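# Flip the towel over and lay it flat

## Task

Flip the towel so the face that is currently underneath ends up on top, and leave it fully spread out, flat, in one layer with square corners, at roughly its present spot on the table.

## Robot and tools

Robot and frame. Two arms, left_arm and right_arm, stand side by side facing a table. In the scene frame the origin is at table-top height, halfway between the arms' nominal bases; +x points out over the table, +y toward left_arm, +z up. Calibrated bases: left_arm near (-0.001, +0.306, 0) m, right_arm near (+0.028, -0.237, 0) m, both almost unrotated. Arm names do not match left and right in the images. A camera stand sits behind the arms. Each gripper's fingers point along its own +z and close along its own y. The reported end_effector_position is the point between the pads, roughly 1 cm back from the fingertips.

Row layout (used by execute_actions and move). A row is always 14 numbers, each in [-1, 1], even if one arm is idle: left_arm dx, dy, dz, rx, ry, rz, opening, then right_arm dx, dy, dz, rx, ry, rz, opening. The six pose numbers are an offset, not a pose: they count from that arm's Hand target at the start of the action (or move), along that Hand target's own axes. 1.0 equals 0.6 m of travel or 180 degrees; rx, ry, rz form a single rotation vector. Every row in an action or a move target list counts from the same starting Hand target, not from the row before. A later call starts from the new Hand target, so sending the same offset twice moves twice. Opening is absolute: +1 fully open (0.093 m), -1 closed; 0 is a real half-open command, so to keep a gripper as it is, resend its current value. Sending six zeros re-commands an arm to its current Hand target.

execute_actions: actions is a list of actions; each action is a table of up to 15 rows, one row per 1/30 s step, and a short table repeats its last row to fill 15 steps. An empty list returns the full state plus all camera images. cameras picks cameras by name (["all"], [] or a list); an unknown name invalidates the call.

move: target is one row or a list of up to 15 rows (same layout and same offset base as above). Grippers travel straight lines, turning the short way, all finishing together, within 10 s total. speed is top path speed in m/s, 0.002 to 2.9, default 0.25 (rotation up to twice that in rad/s); one value or one per target. blend, in m, rounds corners of a list; 0 stops at each target. opening_speed (per second on the -1..+1 scale, at least 0.2) ramps finger changes. grip_force sets a per-pad force limit in N, 10 to 50, kept until changed; lower values close slowly. blocking=false returns after about 0.5 s while the move continues. The result adds a move: line with the ending (done, off_target, moving, held, fault) and any limits (paced = pose clipped, held = steps withheld). Moves do not avoid obstacles or the other arm; faster moves overshoot and hit harder. Do not route a gripper near its own arm's base.

wait: seconds 0 to 10, arms hold their commands. stop: brakes a running move. zoom_image: camera (one of cam_head_left, cam_head_right, cam_high, cam_low, cam_left_wrist, cam_right_wrist) and region [x0, y0, x1, y1] in pixels, at most 504 by 504, from that camera's latest image. finished_scene: scene integer; ends the scene permanently, so call it only when the towel is flipped and flat and the robot is clear.

Reading results. Positions are in metres and orientations as quat_wxyz, in the scene frame. Hand target is the last commanded pose after clipping; the gripper often rests short of it, and the next command (even zeros) asks again. Tool commands lists current commands. grip_measured runs +1 open to -1 closed; pads meet near -0.94; it can read up to about 0.02 high. Joint positions end with the gripper gap in metres. Joint torques include the arm's own weight; joints 1 to 3 wrap at ±28 N m. Motor temperatures: MOTOR HOT at 75 °C, a fault folds the arm at 90 °C, and it drops at 100 °C; holding loads, stretching out or pushing against unreachable poses heats motors. Joint ranges (rad): waist -2.618 to 3.054, shoulder 0 to 3.142, elbow 0 to 3.142 (straight at 2.901), wrist pitch and yaw ±1.571, wrist roll ±2.094.

Control quirks. Commanded orientation is clipped to within 40 degrees of the measured one each step. Friction and gravity leave grippers low, short or tilted, especially far out; small moves may fail or go sideways, so check the pose after each move and correct tilt or send the remaining distance. The towel is thin: pinch it near the table with -1 and keep sending that value to hold; release with a value well above the pinched reading.

Avoid: any contact or squeeze between the two arms or grippers; fast impacts on the table or stand; pushing hard into the table (command back above the contact to relieve it); letting the towel fall off or be left off the table; releasing it while it is still swinging.

Each tool is called after "Call:" in YAML: its name, and indented under it one key for each argument.

## Session

Call:
execute_actions:
  actions: []

Scene clock: 0.00 s.
left_arm: end_effector_position=(+0.3825, +0.3602, +0.1016) grip_measured=+1.000 end_effector_quat_wxyz=(+0.571, -0.120, +0.807, +0.096) | right_arm: end_effector_position=(+0.4072, -0.2776, +0.0937) grip_measured=+1.000 end_effector_quat_wxyz=(+0.590, +0.117, +0.798, -0.027)
Joint positions: left_arm=[0.025 1.502 0.382 0.77 -0.273 -0.08 0.093] | right_arm=[-0.042 1.541 0.313 0.918 0.139 0.145 0.093]
Joint velocities: within noise
Joint torques (N m): no reading
Motor temperatures (°C): left_arm=[29 40 45 37 25 29 28] | right_arm=[28 44 48 36 25 27 27]
Heat: left arm: 45 °C; right arm: 48 °C.
Hand target: left_arm +0.3856, +0.3603, +0.1094; +0.581, -0.121, +0.800, +0.094 | right_arm +0.4117, -0.2779, +0.1053; +0.606, +0.117, +0.787, -0.025
Tool commands: left_gripper/opening=+1.0 right_gripper/opening=+1.0
camera_calibration:
cam_left_wrist: T_world_to_cam=[[0.298566, -0.954053, -0.0253231, 0.233656], [-0.65937, -0.187019, -0.728186, 0.434639], [0.689992, 0.234109, -0.684912, -0.190367], [0, 0, 0, 1]] pos_world=[0.348178, 0.348773, 0.192031]
cam_right_wrist: T_world_to_cam=[[-0.209248, -0.973485, -0.0924252, -0.175114], [-0.654126, 0.209603, -0.726764, 0.43054], [0.726867, -0.0916161, -0.68064, -0.175909], [0, 0, 0, 1]] pos_world=[0.372848, -0.27683, 0.176986]

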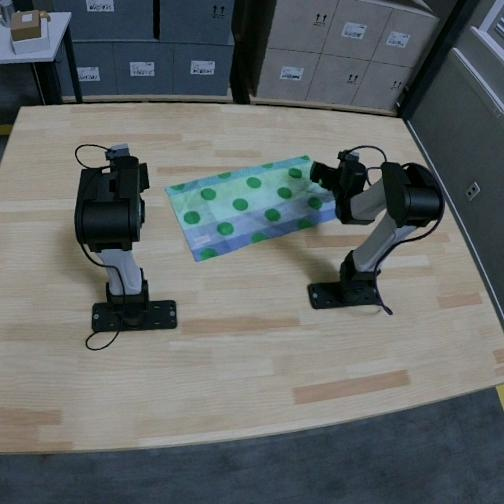

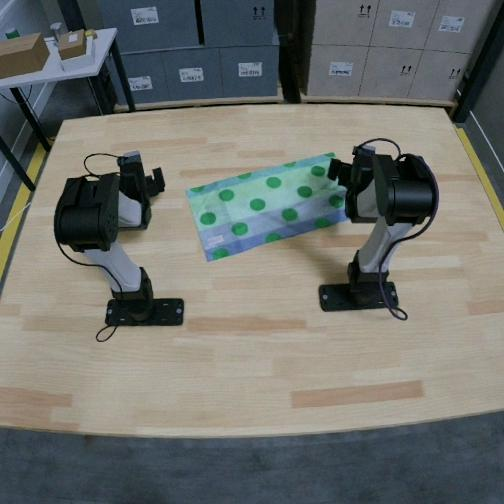

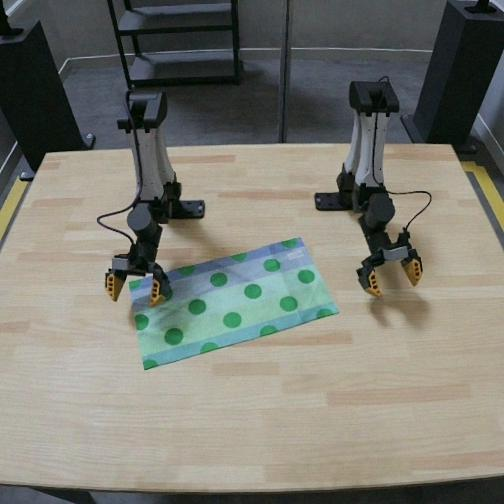

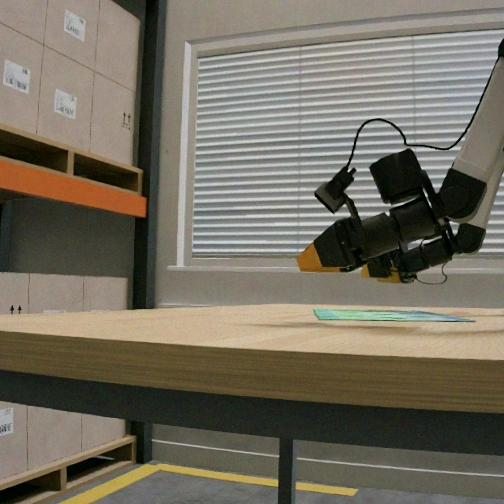

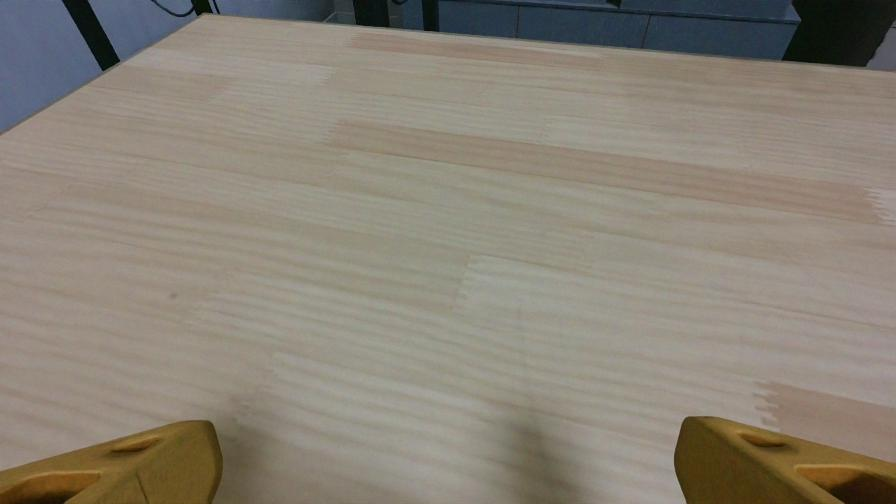

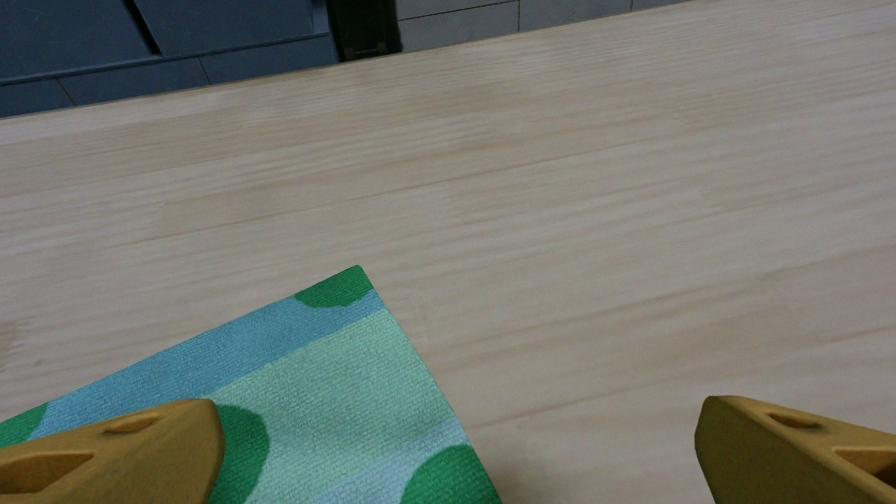

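Call:
move:
  target: [0.1488,-0.2682,-0.416,0.310,0.310,0.4216,-0.03,0.0393,-0.0618,-0.1323,0.2363,0.3579,0.2585,-0.03]
  speed: 0.45
  cameras: ["cam_high","cam_left_wrist","cam_right_wrist"]

Scene clock: 8.63 s.
left_arm: end_effector_position=(+0.1815, +0.1311, +0.0953) grip_measured=-0.028 end_effector_quat_wxyz=(-0.001, +0.579, +0.815, +0.005) | right_arm: end_effector_position=(+0.3163, -0.2948, +0.0932) grip_measured=-0.027 end_effector_quat_wxyz=(-0.003, +0.577, +0.816, -0.007)
Joint positions: left_arm=[-0.769 1.511 1.114 -1.178 -0.01 0.464 0.044] | right_arm=[-0.189 1.676 1.275 -1.181 0.01 1.039 0.044]
Joint torques (N m): left_arm=[-0.49 -4.42 7.24 0.17 0.11 0.19] | right_arm=[-0.76 -6.11 9.11 0.19 -0.07 0.2]
Heat: left arm: 46 °C; right arm: 48 °C.
Hand target: left_arm +0.1819, +0.1267, +0.0996; -0.001, +0.585, +0.811, +0.000 | right_arm +0.3229, -0.2959, +0.1000; +0.000, +0.586, +0.811, +0.000
Off the commanded pose: left_arm 0.006 m, 1 deg | right_arm 0.010 m, 1 deg.
move: done
camera_calibration:
cam_left_wrist: T_world_to_cam=[[-0.947048, -0.321039, -0.00585943, 0.216137], [-0.294541, 0.861326, 0.413961, -0.0578308], [-0.127851, 0.393767, -0.910276, 0.146556], [0, 0, 0, 1]] pos_world=[0.206396, 0.0614907, 0.158612]
cam_right_wrist: T_world_to_cam=[[-0.940701, -0.339154, 0.00746421, 0.198168], [-0.303382, 0.85092, 0.42883, 0.344808], [-0.151791, 0.401136, -0.903355, 0.332186], [0, 0, 0, 1]] pos_world=[0.341448, -0.359447, 0.150738]
Images, in order (width x height): cam_high 504x504, cam_left_wrist 896x504, cam_right_wrist 896x504.

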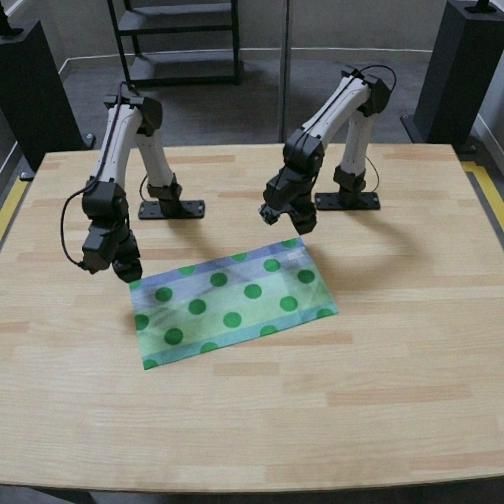

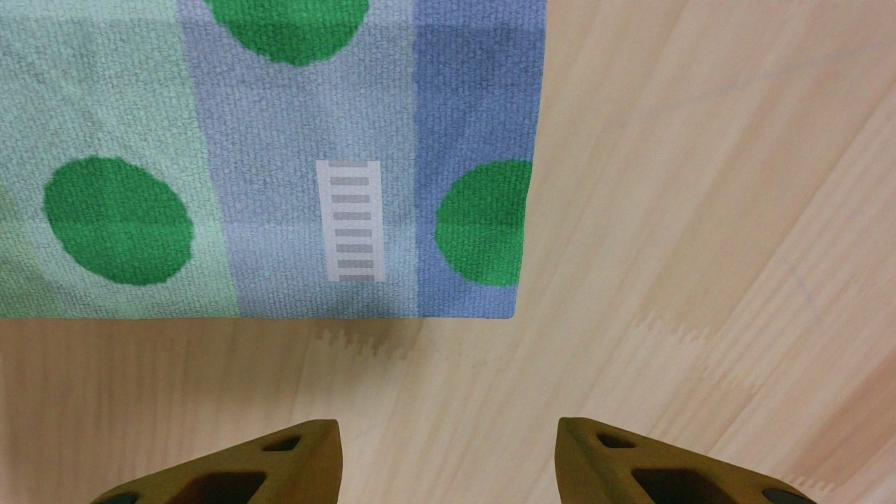

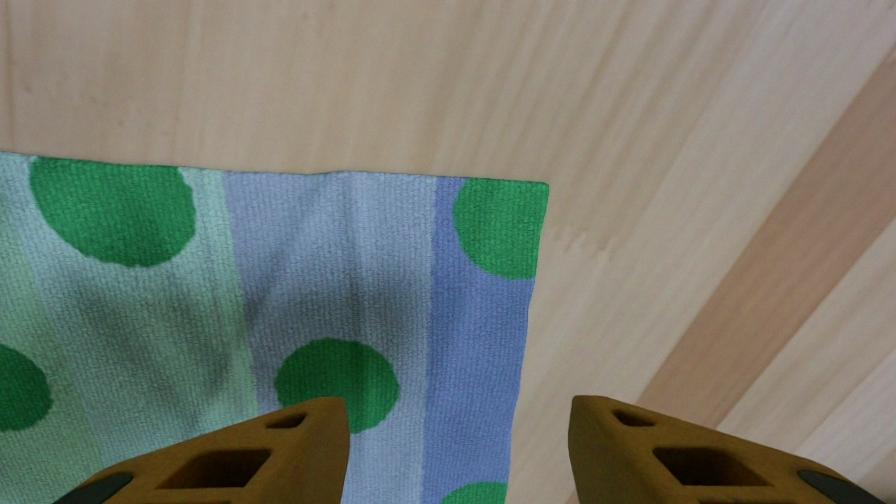

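Call:
move:
  target:
    - [0.005,-0.009,0.156,0,0,0,-0.03,-0.006,-0.0025,0.168,0,0,0,-0.03]
    - [0.005,-0.009,0.156,0,0,0,-1,-0.006,-0.0025,0.168,0,0,0,-1]
  speed: 0.08
  opening_speed: 1.5
  cameras: ["cam_left_wrist","cam_right_wrist"]

Scene clock: 12.97 s.
left_arm: end_effector_position=(+0.1770, +0.1326, +0.0149) grip_measured=-0.983 end_effector_quat_wxyz=(-0.003, +0.583, +0.812, +0.008) | right_arm: end_effector_position=(+0.3256, -0.2964, +0.0173) grip_measured=-0.976 end_effector_quat_wxyz=(+0.003, +0.582, +0.813, +0.008)
Joint positions: left_arm=[-0.78 1.603 0.866 -0.843 -0.014 0.464 0] | right_arm=[-0.2 1.778 1.077 -0.857 -0.011 1.039 0]
Joint torques (N m): left_arm=[-0.64 -3.64 3.47 0.72 0.17 0.08] | right_arm=[-0.83 -4.44 2.45 1.01 0.15 0.08]
Heat: left arm: 46 °C; right arm: 49 °C.
Hand target: left_arm +0.1757, +0.1279, +0.0061; -0.001, +0.585, +0.811, +0.000 | right_arm +0.3227, -0.2997, -0.0008; +0.000, +0.585, +0.811, +0.000
Off the commanded pose: left_arm 0.010 m, 1 deg | right_arm 0.019 m, 1 deg.
move: off_target (right_arm); target 2's new opening was sent with right_arm's hand 0.019 m and 1 deg from that target
camera_calibration:
cam_left_wrist: T_world_to_cam=[[-0.950529, -0.310545, -0.00749847, 0.211196], [-0.284909, 0.861936, 0.419395, -0.0290294], [-0.123778, 0.400784, -0.907773, 0.0704517], [0, 0, 0, 1]] pos_world=[0.201197, 0.0623713, 0.0777126]
cam_right_wrist: T_world_to_cam=[[-0.944166, -0.328561, -0.0244529, 0.211704], [-0.306095, 0.847305, 0.434029, 0.381205], [-0.121886, 0.41728, -0.900567, 0.260639], [0, 0, 0, 1]] pos_world=[0.348337, -0.362199, 0.0744461]
Images, in order (width x height): cam_left_wrist 896x504, cam_right_wrist 896x504.

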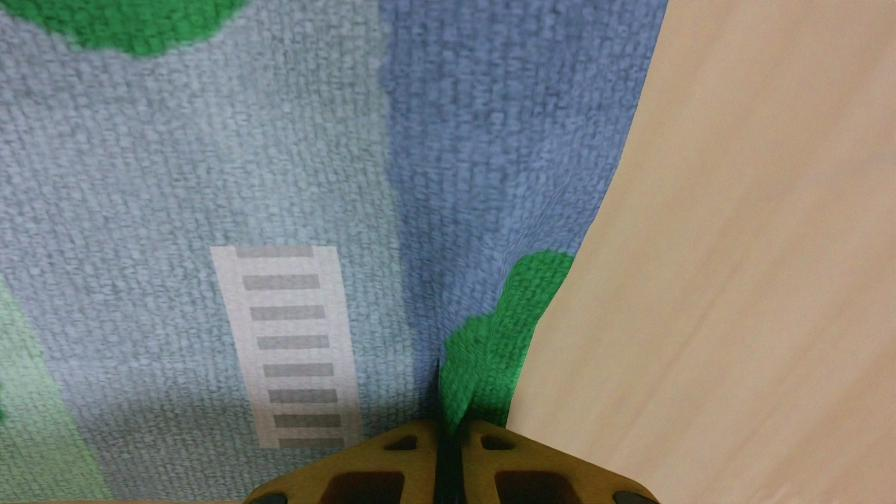

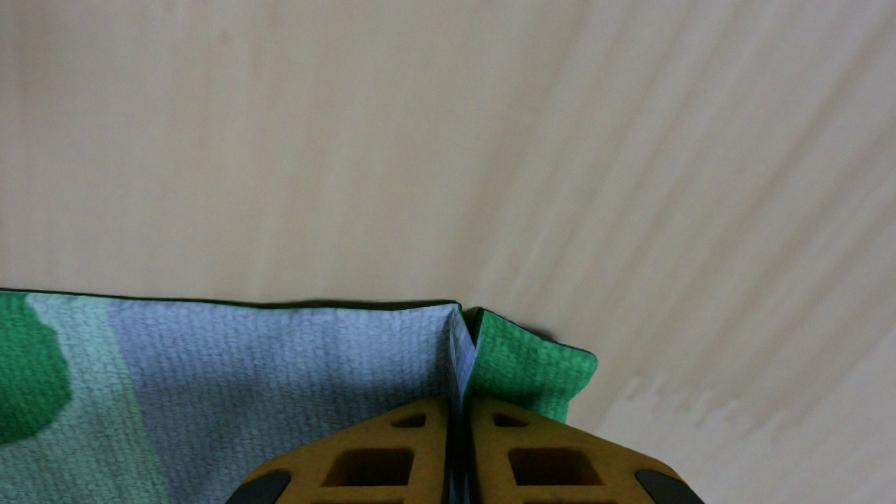

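Call:
move:
  target:
    - [0.0067,-0.0267,-0.2066,0,0,0,-1,-0.0067,-0.025,-0.2297,0,0,0,-1]
    - [0.0083,-0.0767,-0.4233,0,0,0,-1,-0.0083,-0.0683,-0.448,0,0,0,-1]
  speed: 0.2
  blend: [0.03,0]
  cameras: ["cam_high","cam_low","cam_right_wrist"]

Scene clock: 17.93 s.
left_arm: end_effector_position=(+0.1340, +0.1174, +0.2564) grip_measured=-0.983 end_effector_quat_wxyz=(+0.143, +0.582, +0.800, -0.044) | right_arm: end_effector_position=(+0.2844, -0.3136, +0.2591) grip_measured=-0.977 end_effector_quat_wxyz=(+0.111, +0.585, +0.802, +0.044)
Joint positions: left_arm=[-0.953 1.263 1.532 -1.54 -0.007 0.304 0] | right_arm=[-0.294 1.448 1.699 -1.583 -0.011 0.964 0]
Joint torques (N m): left_arm=[-0.42 -2.82 6.32 0.72 0.06 -0.02] | right_arm=[-0.94 -5.09 8.01 0.88 0.11 -0.1]
Heat: left arm: 46 °C; right arm: 49 °C.
Hand target: left_arm +0.1308, +0.1180, +0.2601; -0.001, +0.585, +0.811, +0.000 | right_arm +0.2852, -0.3175, +0.2680; +0.000, +0.586, +0.811, +0.000
Off the commanded pose: left_arm 0.005 m, 17 deg | right_arm 0.010 m, 14 deg.
joint sent to its limit (left arm) — joint 4 (wrist pitch), lower limit. The joint targets are off in orientation, not in position.
joint sent to its limit (right arm) — joint 4 (wrist pitch), lower limit. The joint targets are off in orientation, not in position.
move: off_target (left_arm, right_arm)
camera_calibration:
cam_right_wrist: T_world_to_cam=[[-0.925026, -0.317898, -0.208011, 0.218628], [-0.369972, 0.878192, 0.30315, 0.339986], [0.0863025, 0.35738, -0.929963, 0.410328], [0, 0, 0, 1]] pos_world=[0.292609, -0.375714, 0.324001]
Images, in order (width x height): cam_high 504x504, cam_low 504x504, cam_right_wrist 896x504.

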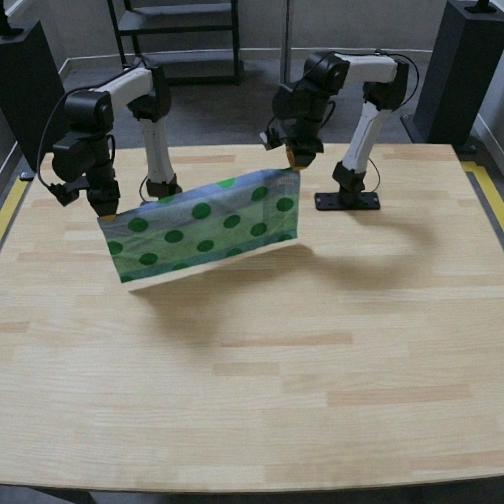

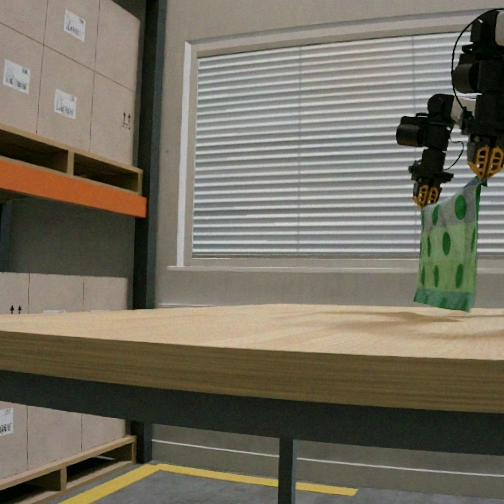

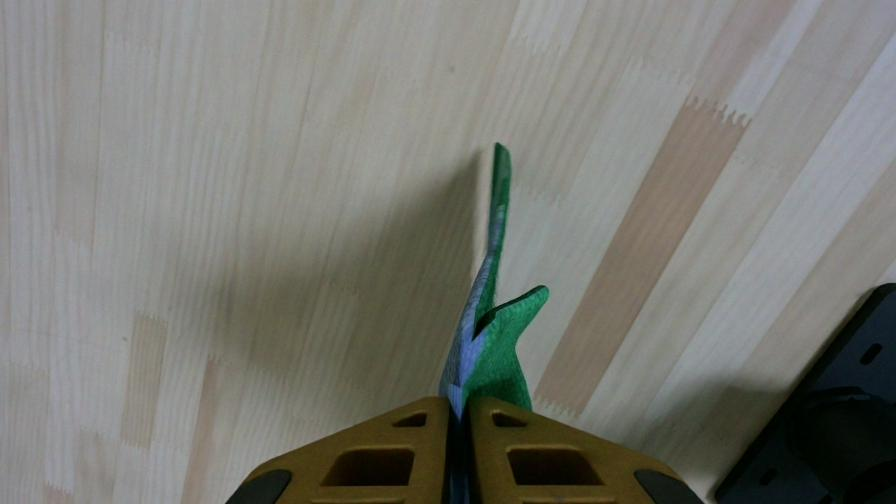

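Call:
move:
  target:
    - [0,0.1167,0.0583,0,0,0,-1,0,0.1167,0.0567,0,0,0,-1]
    - [0,0.225,0.125,0,0,0,-1,0,0.225,0.1233,0,0,0,-1]
    - [0,0.3083,0.225,0,0,0,-1,0,0.3083,0.2233,0,0,0,-1]
    - [0,0.3533,0.3,0,0,0,-1,0,0.3533,0.2983,0,0,0,-1]
    - [0,0.375,0.3417,0,0,0,-1,0,0.375,0.34,0,0,0,-1]
    - [0,0.3917,0.3,0,0,0,-1,0,0.3917,0.2983,0,0,0,-1]
    - [0,0.4,0.35,0,0,0,-1,0,0.4,0.3517,0,0,0,-1]
  speed: 0.13
  blend: [0.02,0.02,0.02,0.02,0.004,0.004,0]
  cameras: ["cam_high","cam_low","cam_left_wrist","cam_right_wrist"]

Scene clock: 23.30 s.
left_arm: end_effector_position=(+0.3536, +0.1915, +0.0520) grip_measured=-0.983 end_effector_quat_wxyz=(-0.005, +0.583, +0.812, -0.005) | right_arm: end_effector_position=(+0.5100, -0.2434, +0.0613) grip_measured=-0.977 end_effector_quat_wxyz=(-0.006, +0.583, +0.813, +0.002)
Joint positions: left_arm=[-0.307 2.002 1.526 -1.108 0.006 0.936 0] | right_arm=[-0.014 2.516 2.418 -1.48 -0.011 1.227 0]
Joint torques (N m): left_arm=[0.46 -8.35 5.14 0.47 -0.06 0.21] | right_arm=[0.21 -12.49 5.37 0.53 0.15 0.2]
Heat: left arm: 46 °C; right arm: 49 °C.
Hand target: left_arm +0.3583, +0.1939, +0.0498; -0.001, +0.585, +0.811, +0.000 | right_arm +0.5132, -0.2420, +0.0571; +0.000, +0.586, +0.811, +0.000
Off the commanded pose: left_arm 0.006 m, 1 deg | right_arm 0.005 m, 1 deg.
move: done; blend cut to 0.0141 m at target 4
camera_calibration:
cam_left_wrist: T_world_to_cam=[[-0.950289, -0.310991, 0.0153216, 0.396449], [-0.277801, 0.869041, 0.409382, -0.0483545], [-0.140629, 0.384775, -0.912234, 0.111786], [0, 0, 0, 1]] pos_world=[0.379028, 0.122302, 0.115696]
cam_right_wrist: T_world_to_cam=[[-0.944862, -0.327437, -0.00464093, 0.403767], [-0.295489, 0.846394, 0.443062, 0.367437], [-0.141147, 0.420004, -0.896479, 0.310953], [0, 0, 0, 1]] pos_world=[0.533967, -0.30939, 0.117839]
Images, in order (width x height): cam_high 504x504, cam_low 504x504, cam_left_wrist 896x504, cam_right_wrist 896x504.

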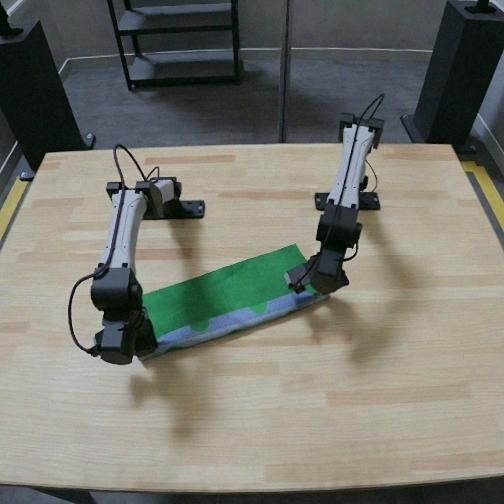

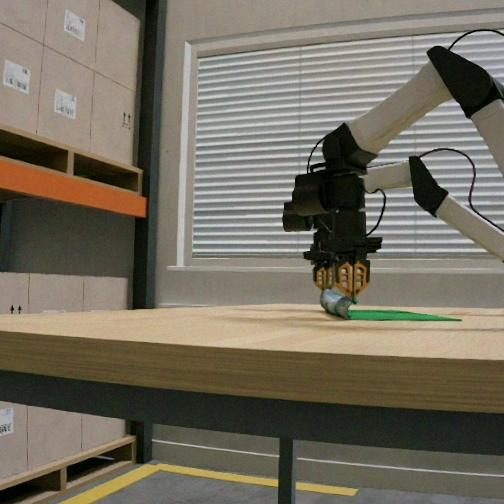

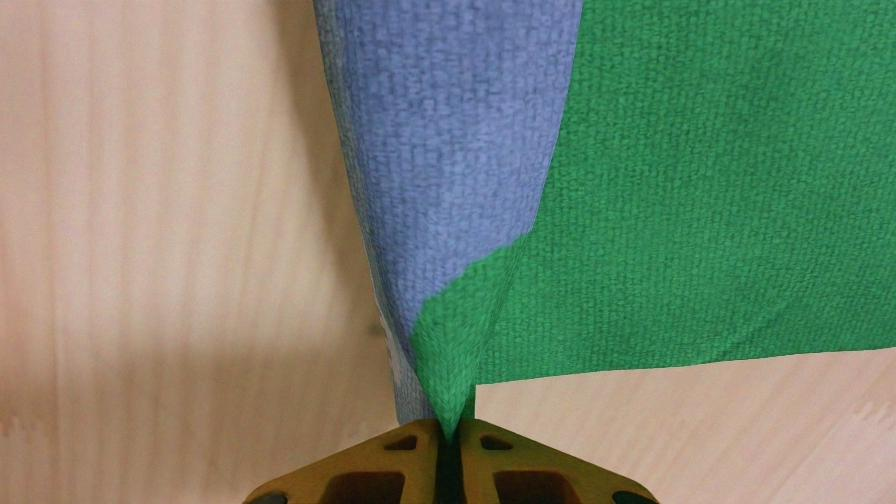

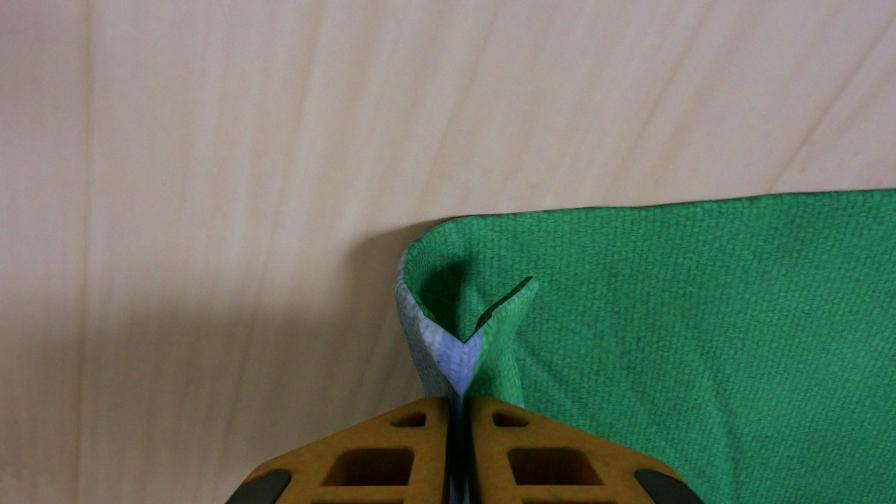

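Call:
move:
  target:
    - [0,0.045,-0.0667,0,0,0,-1,0,0.025,-0.0583,0,0,0,-1]
    - [0,0.065,-0.0067,0,0,0,-1,0,0.04,0,0,0,0,-1]
  speed: 0.1
  blend: [0.005,0]
  cameras: ["cam_high","cam_low","cam_left_wrist","cam_right_wrist"]

Scene clock: 26.03 s.
left_arm: end_effector_position=(+0.3912, +0.2035, +0.0572) grip_measured=-0.983 end_effector_quat_wxyz=(-0.004, +0.583, +0.813, -0.004) | right_arm: end_effector_position=(+0.5327, -0.2361, +0.0496) grip_measured=-0.977 end_effector_quat_wxyz=(+0.002, +0.583, +0.813, +0.008)
Joint positions: left_arm=[-0.251 2.122 1.728 -1.186 0.006 0.992 0] | right_arm=[0.002 2.689 2.701 -1.571 -0.011 1.242 0]
Joint torques (N m): left_arm=[0.43 -8.99 5.05 0.45 -0.04 0.18] | right_arm=[0.23 -13.31 8.94 0.24 0.15 0.2]
Heat: left arm: 46 °C; right arm: 49 °C.
Hand target: left_arm +0.3953, +0.2061, +0.0538; -0.001, +0.585, +0.811, +0.000 | right_arm +0.5359, -0.2344, +0.0571; +0.000, +0.586, +0.811, +0.000
Off the commanded pose: left_arm 0.006 m, 1 deg | right_arm 0.008 m, 1 deg.
joint sent to its limit (right arm) — joint 4 (wrist pitch), lower limit. The joint targets still meet the commanded pose.
move: done
camera_calibration:
cam_left_wrist: T_world_to_cam=[[-0.950085, -0.311737, 0.0125778, 0.436013], [-0.279905, 0.86949, 0.406989, -0.0495912], [-0.13781, 0.383154, -0.913347, 0.116495], [0, 0, 0, 1]] pos_world=[0.416423, 0.134405, 0.121099]
cam_right_wrist: T_world_to_cam=[[-0.944707, -0.327123, -0.0227956, 0.428419], [-0.303688, 0.846567, 0.437148, 0.377871], [-0.123703, 0.4199, -0.899101, 0.291363], [0, 0, 0, 1]] pos_world=[0.555528, -0.302091, 0.106545]
Images, in order (width x height): cam_high 504x504, cam_low 504x504, cam_left_wrist 896x504, cam_right_wrist 896x504.

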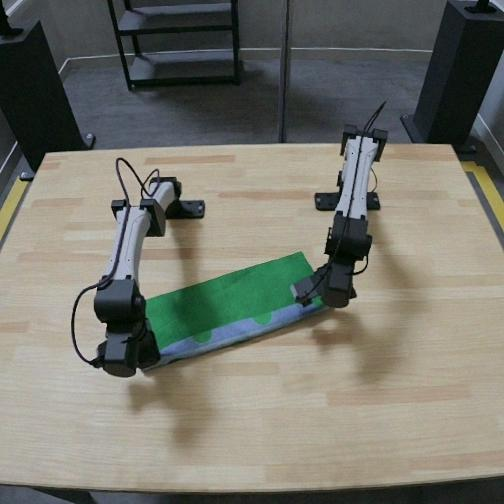

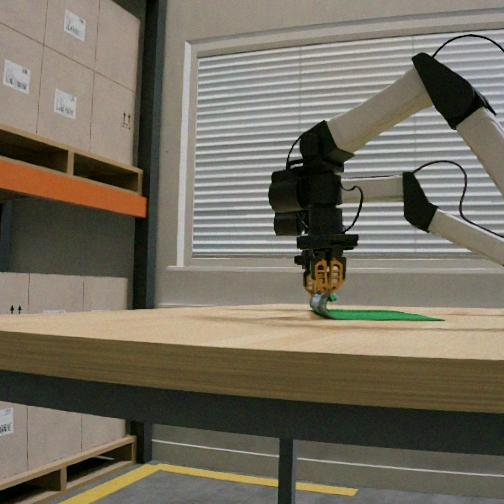

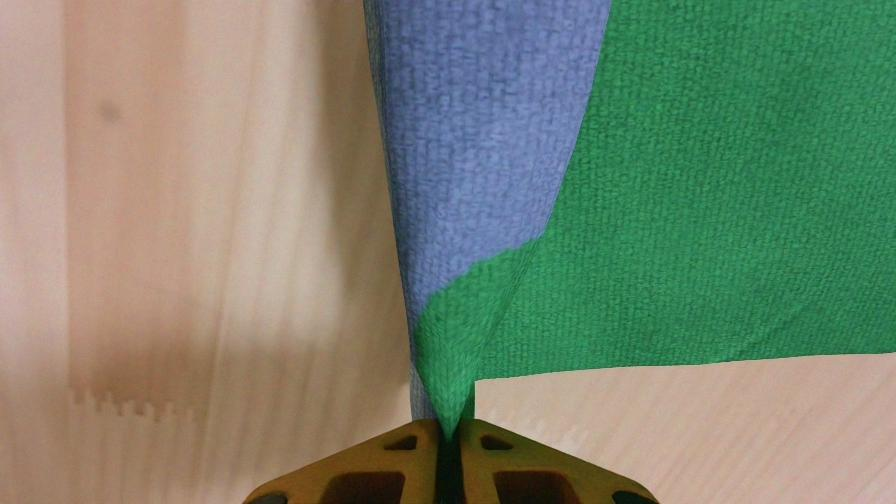

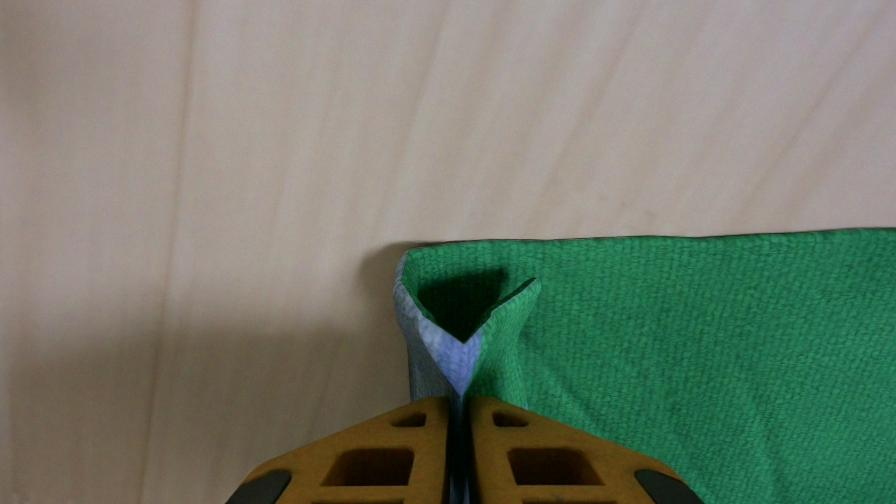

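Call:
move:
  target: [0,0.0,-0.06,0,0,0,-1,0,0.0,-0.06,0,0,0,-1]
  speed: 0.2
  cameras: ["cam_high","cam_left_wrist","cam_right_wrist","cam_low"]

Scene clock: 30.97 s.
left_arm: end_effector_position=(+0.3922, +0.2032, +0.0808) grip_measured=-0.983 end_effector_quat_wxyz=(-0.006, +0.583, +0.812, -0.005) | right_arm: end_effector_position=(+0.5338, -0.2359, +0.0599) grip_measured=-0.977 end_effector_quat_wxyz=(+0.010, +0.583, +0.813, +0.014)
Joint positions: left_arm=[-0.251 2.122 1.822 -1.286 0.006 0.992 0] | right_arm=[0.002 2.667 2.701 -1.572 -0.011 1.243 0]
Joint torques (N m): left_arm=[0.5 -10.22 7.16 0.15 -0.03 0.19] | right_arm=[0.17 -18.81 7.01 0.29 0.15 0.2]
Motor temperatures (°C): left_arm=[29 42 47 36 25 29 28] | right_arm=[28 50 50 36 25 26 28]
Heat: left arm: 47 °C; right arm: 50 °C.
Hand target: left_arm +0.3952, +0.2061, +0.0898; -0.001, +0.585, +0.811, +0.000 | right_arm +0.5359, -0.2344, +0.0930; +0.000, +0.586, +0.811, +0.000
Off the commanded pose: left_arm 0.010 m, 1 deg | right_arm 0.033 m, 2 deg.
joint sent to its limit (right arm) — joint 4 (wrist pitch), lower limit. The joint targets are off in orientation, not in position.
move: off_target (right_arm)
camera_calibration:
cam_left_wrist: T_world_to_cam=[[-0.950125, -0.311365, 0.0177162, 0.43619], [-0.277135, 0.868996, 0.409929, -0.0599298], [-0.143033, 0.384574, -0.911945, 0.139871], [0, 0, 0, 1]] pos_world=[0.417833, 0.134102, 0.144394]
cam_right_wrist: T_world_to_cam=[[-0.94405, -0.327086, -0.042234, 0.430626], [-0.312587, 0.846576, 0.430811, 0.378656], [-0.105158, 0.419909, -0.901453, 0.290969], [0, 0, 0, 1]] pos_world=[0.555493, -0.301891, 0.117353]
Images, in order (width x height): cam_high 504x504, cam_low 504x504, cam_left_wrist 896x504, cam_right_wrist 896x504.

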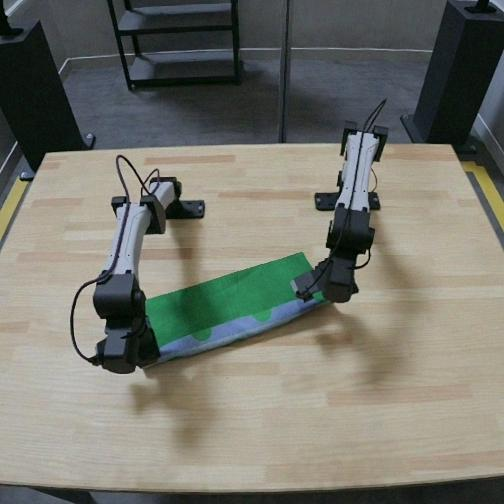

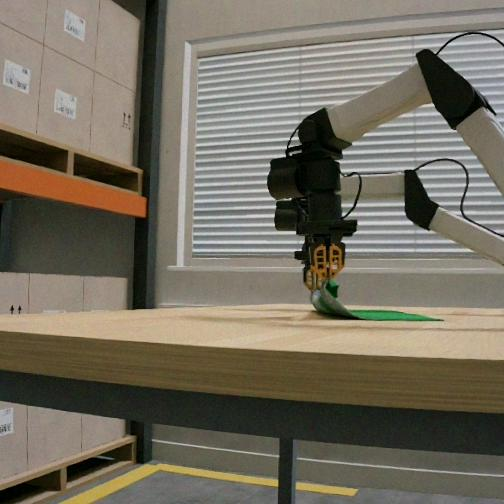

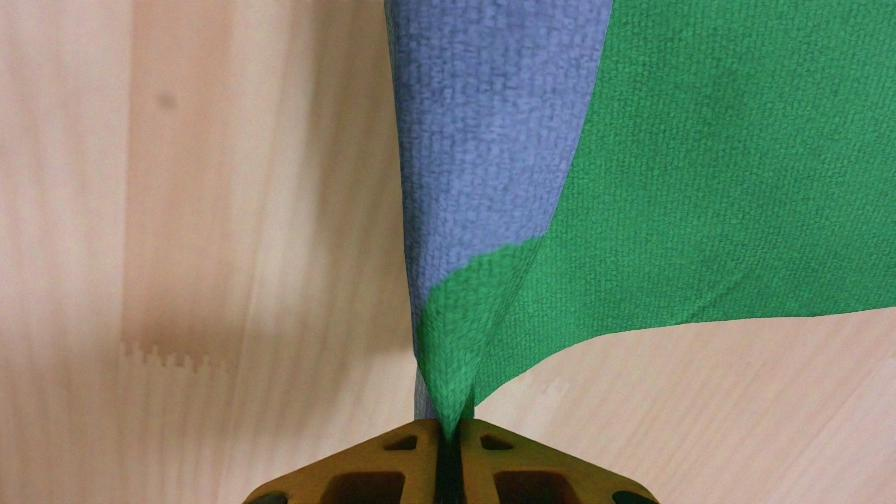

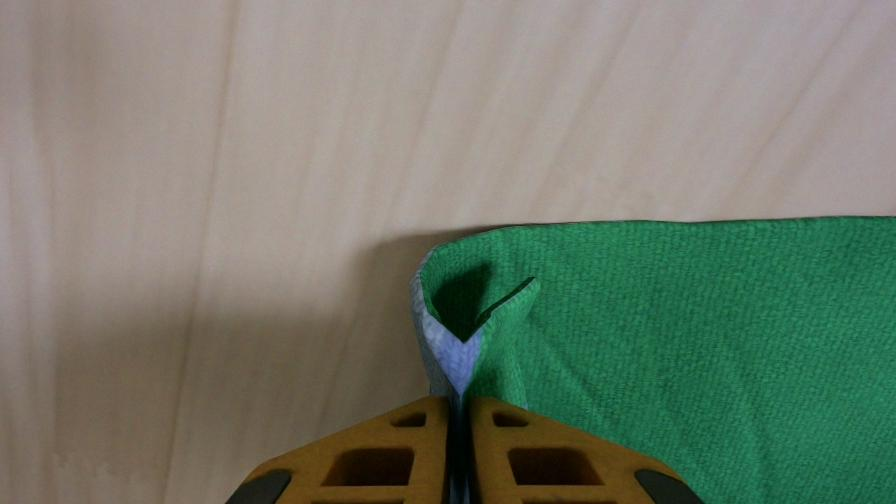

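Call:
move:
  target: [0,-0.015,-0.02,0,0,0,-1,0,-0.015,-0.07,0,0,0,-1]
  speed: 0.2
  cameras: ["cam_high","cam_low","cam_right_wrist"]

Scene clock: 32.73 s.
left_arm: end_effector_position=(+0.3862, +0.2048, +0.0810) grip_measured=-0.983 end_effector_quat_wxyz=(-0.018, +0.583, +0.812, -0.010) | right_arm: end_effector_position=(+0.5317, -0.2357, +0.1142) grip_measured=-0.977 end_effector_quat_wxyz=(+0.049, +0.581, +0.811, +0.041)
Joint positions: left_arm=[-0.251 2.122 1.822 -1.312 0.006 0.992 0] | right_arm=[0.002 2.541 2.674 -1.576 -0.011 1.243 0]
Joint torques (N m): left_arm=[-0.43 -13.05 6.56 0.09 -0.05 0.09] | right_arm=[-0.28 -17.29 4.98 0.53 0.15 0.14]
Heat: left arm: 47 °C; right arm: 52 °C.
Hand target: left_arm +0.3868, +0.2032, +0.1018; -0.001, +0.585, +0.811, +0.000 | right_arm +0.5274, -0.2371, +0.1352; +0.000, +0.586, +0.811, +0.000
Off the commanded pose: left_arm 0.021 m, 2 deg | right_arm 0.021 m, 7 deg.
joint sent to its limit (right arm) — joint 4 (wrist pitch), lower limit. The joint targets are off in orientation, not in position.
move: off_target (left_arm, right_arm)
camera_calibration:
cam_right_wrist: T_world_to_cam=[[-0.935647, -0.327507, -0.131545, 0.436542], [-0.352408, 0.84652, 0.399014, 0.379242], [-0.0193246, 0.419694, -0.90746, 0.294561], [0, 0, 0, 1]] pos_world=[0.54779, -0.301691, 0.173404]
Images, in order (width x height): cam_high 504x504, cam_low 504x504, cam_right_wrist 896x504.

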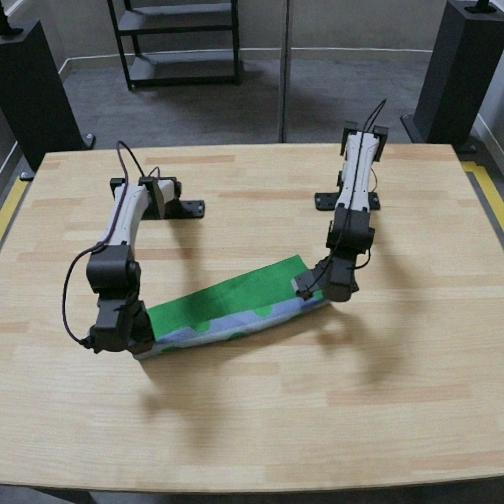

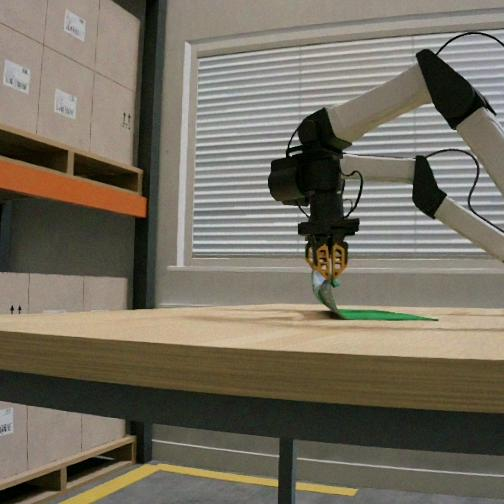

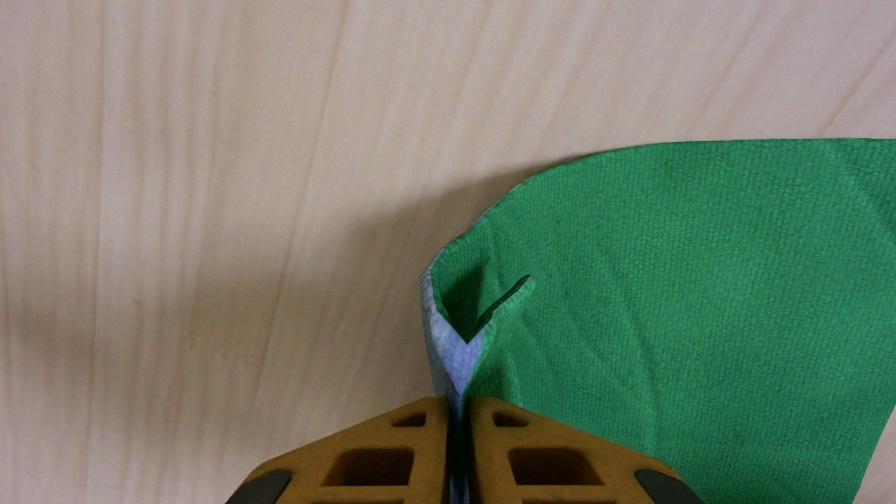

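Call:
move:
  target:
    - [0,0,0,0,0,0,-1,0,0,0.03,0,0,0,-1]
    - [0,0,0,0,0,0,-0.25,0,0,0.03,0,0,0,-0.25]
  speed: 0.2
  opening_speed: 1.5
  cameras: ["cam_high","cam_low","cam_left_wrist","cam_right_wrist"]

Scene clock: 36.50 s.
left_arm: end_effector_position=(+0.3851, +0.2051, +0.0810) grip_measured=-0.252 end_effector_quat_wxyz=(-0.021, +0.583, +0.812, -0.011) | right_arm: end_effector_position=(+0.5317, -0.2357, +0.1142) grip_measured=-0.253 end_effector_quat_wxyz=(+0.049, +0.581, +0.811, +0.041)
Joint positions: left_arm=[-0.251 2.122 1.822 -1.317 0.006 0.992 0.033] | right_arm=[0.002 2.541 2.674 -1.576 -0.011 1.243 0.033]
Joint torques (N m): left_arm=[-0.54 -13.09 6.58 0.11 -0.05 0.08] | right_arm=[-0.28 -14.28 4.51 0.54 0.14 0.14]
Heat: left arm: 47 °C; right arm: 53 °C.
Hand target: left_arm +0.3868, +0.2032, +0.1018; -0.001, +0.585, +0.811, +0.000 | right_arm +0.5274, -0.2371, +0.1172; +0.000, +0.586, +0.811, +0.000
Off the commanded pose: left_arm 0.021 m, 3 deg | right_arm 0.005 m, 7 deg.
joint sent to its limit (right arm) — joint 4 (wrist pitch), lower limit. The joint targets are off in orientation, not in position.
move: off_target (left_arm, right_arm); target 2's new opening was sent with right_arm's hand 0.005 m and 7 deg from that target
camera_calibration:
cam_left_wrist: T_world_to_cam=[[-0.949197, -0.311674, 0.043408, 0.427536], [-0.264873, 0.865796, 0.424546, -0.0688752], [-0.169902, 0.39148, -0.904365, 0.146608], [0, 0, 0, 1]] pos_world=[0.412482, 0.135489, 0.14327]
cam_right_wrist: T_world_to_cam=[[-0.935647, -0.327507, -0.131545, 0.436542], [-0.352408, 0.84652, 0.399014, 0.379242], [-0.0193246, 0.419694, -0.90746, 0.294561], [0, 0, 0, 1]] pos_world=[0.54779, -0.301691, 0.173404]
Images, in order (width x height): cam_high 504x504, cam_low 504x504, cam_left_wrist 896x504, cam_right_wrist 896x504.

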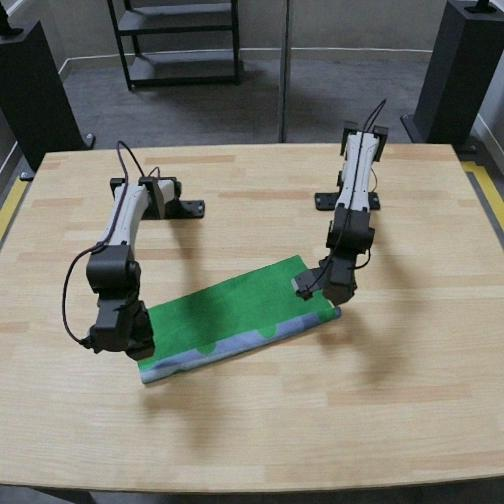

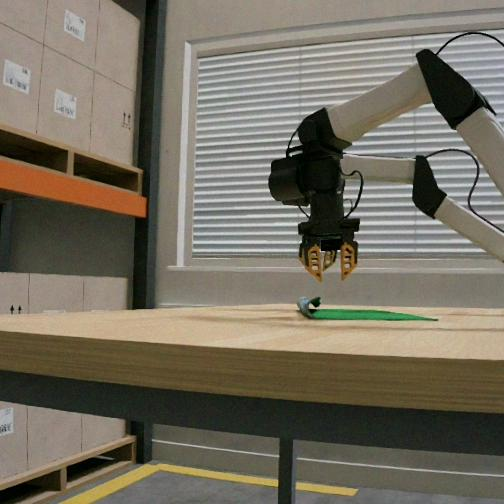

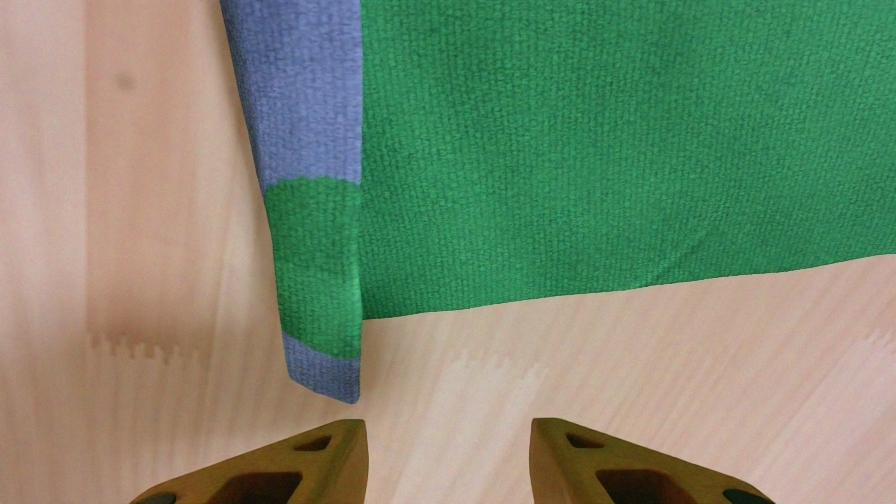

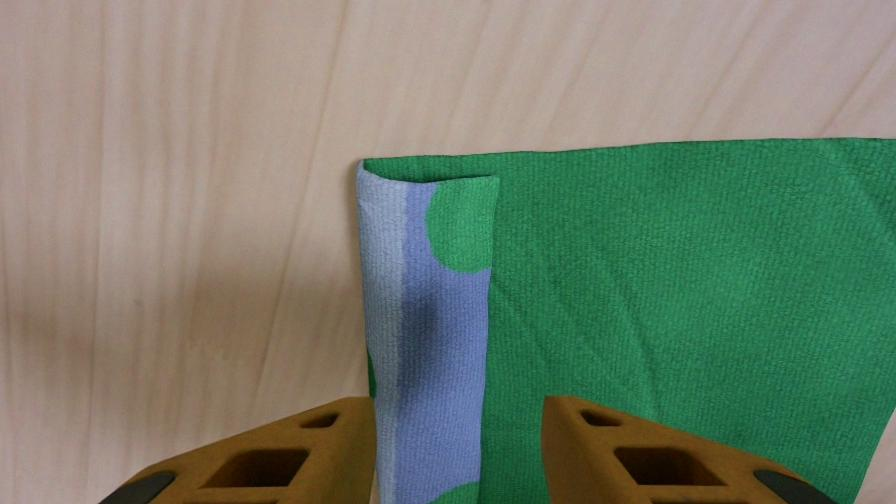

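Call:
move:
  target: [-0.107,-0.065,0.045,0,0,-0.522,1,0.101,-0.018,0.06,0,0,-0.522,1]
  speed: 0.5
  cameras: ["cam_high","cam_low","cam_left_wrist","cam_right_wrist"]

Scene clock: 48.40 s.
left_arm: end_effector_position=(+0.3681, +0.1323, +0.0779) grip_measured=+1.000 end_effector_quat_wxyz=(-0.005, -0.191, +0.982, +0.000) | right_arm: end_effector_position=(+0.4922, -0.1830, +0.0576) grip_measured=+1.000 end_effector_quat_wxyz=(-0.035, -0.185, +0.982, +0.007)
Joint positions: left_arm=[-0.435 2.122 1.811 -1.268 0.006 -0.821 0.093] | right_arm=[0.117 2.515 2.397 -1.524 -0.008 -0.26 0.093]
Joint torques (N m): left_arm=[-0.44 -9.33 4.96 0.47 -0.13 0] | right_arm=[-0.21 -18.13 4.92 0.47 0.05 -0.06]
Motor temperatures (°C): left_arm=[29 52 48 35 25 29 28] | right_arm=[28 57 49 35 25 26 27]
Heat: left arm: 52 °C; right arm: 57 °C.
Hand target: left_arm +0.3700, +0.1301, +0.0747; -0.001, -0.194, +0.981, +0.001 | right_arm +0.4981, -0.1831, +0.0811; +0.000, -0.193, +0.981, +0.000
Off the commanded pose: left_arm 0.004 m, 1 deg | right_arm 0.024 m, 4 deg.
move: off_target (right_arm)
camera_calibration:
cam_left_wrist: T_world_to_cam=[[0.36639, -0.93046, -0.0015198, -0.00999465], [-0.84599, -0.333807, 0.415781, 0.364331], [-0.387375, -0.151052, -0.909463, 0.321625], [0, 0, 0, 1]] pos_world=[0.436471, 0.160899, 0.141009]
cam_right_wrist: T_world_to_cam=[[0.368482, -0.929, -0.0343375, -0.348066], [-0.804188, -0.337071, 0.489556, 0.34385], [-0.466372, -0.152779, -0.871296, 0.333451], [0, 0, 0, 1]] pos_world=[0.560288, -0.156508, 0.110249]
Images, in order (width x height): cam_high 504x504, cam_low 504x504, cam_left_wrist 896x504, cam_right_wrist 896x504.

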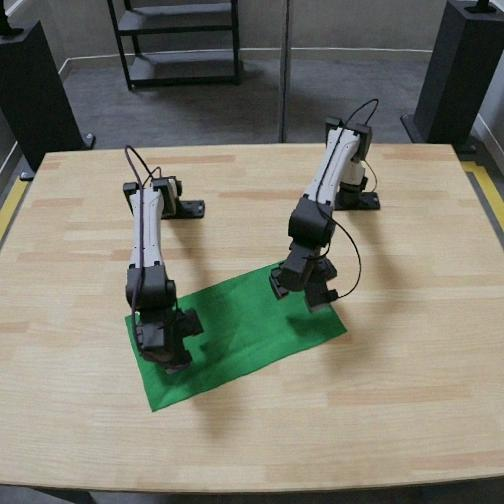

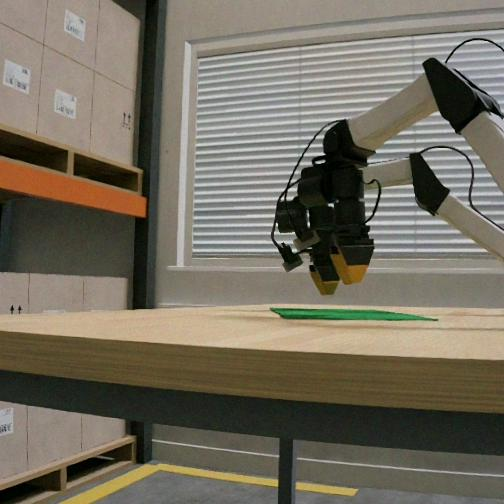

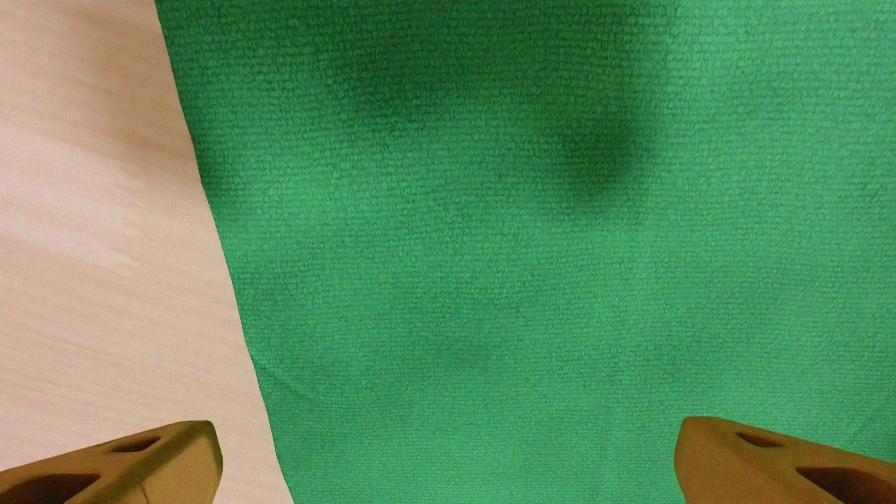

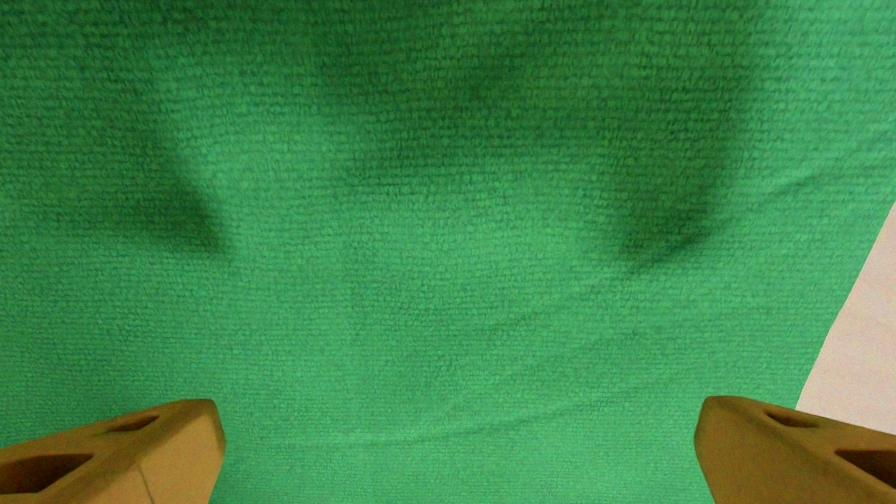

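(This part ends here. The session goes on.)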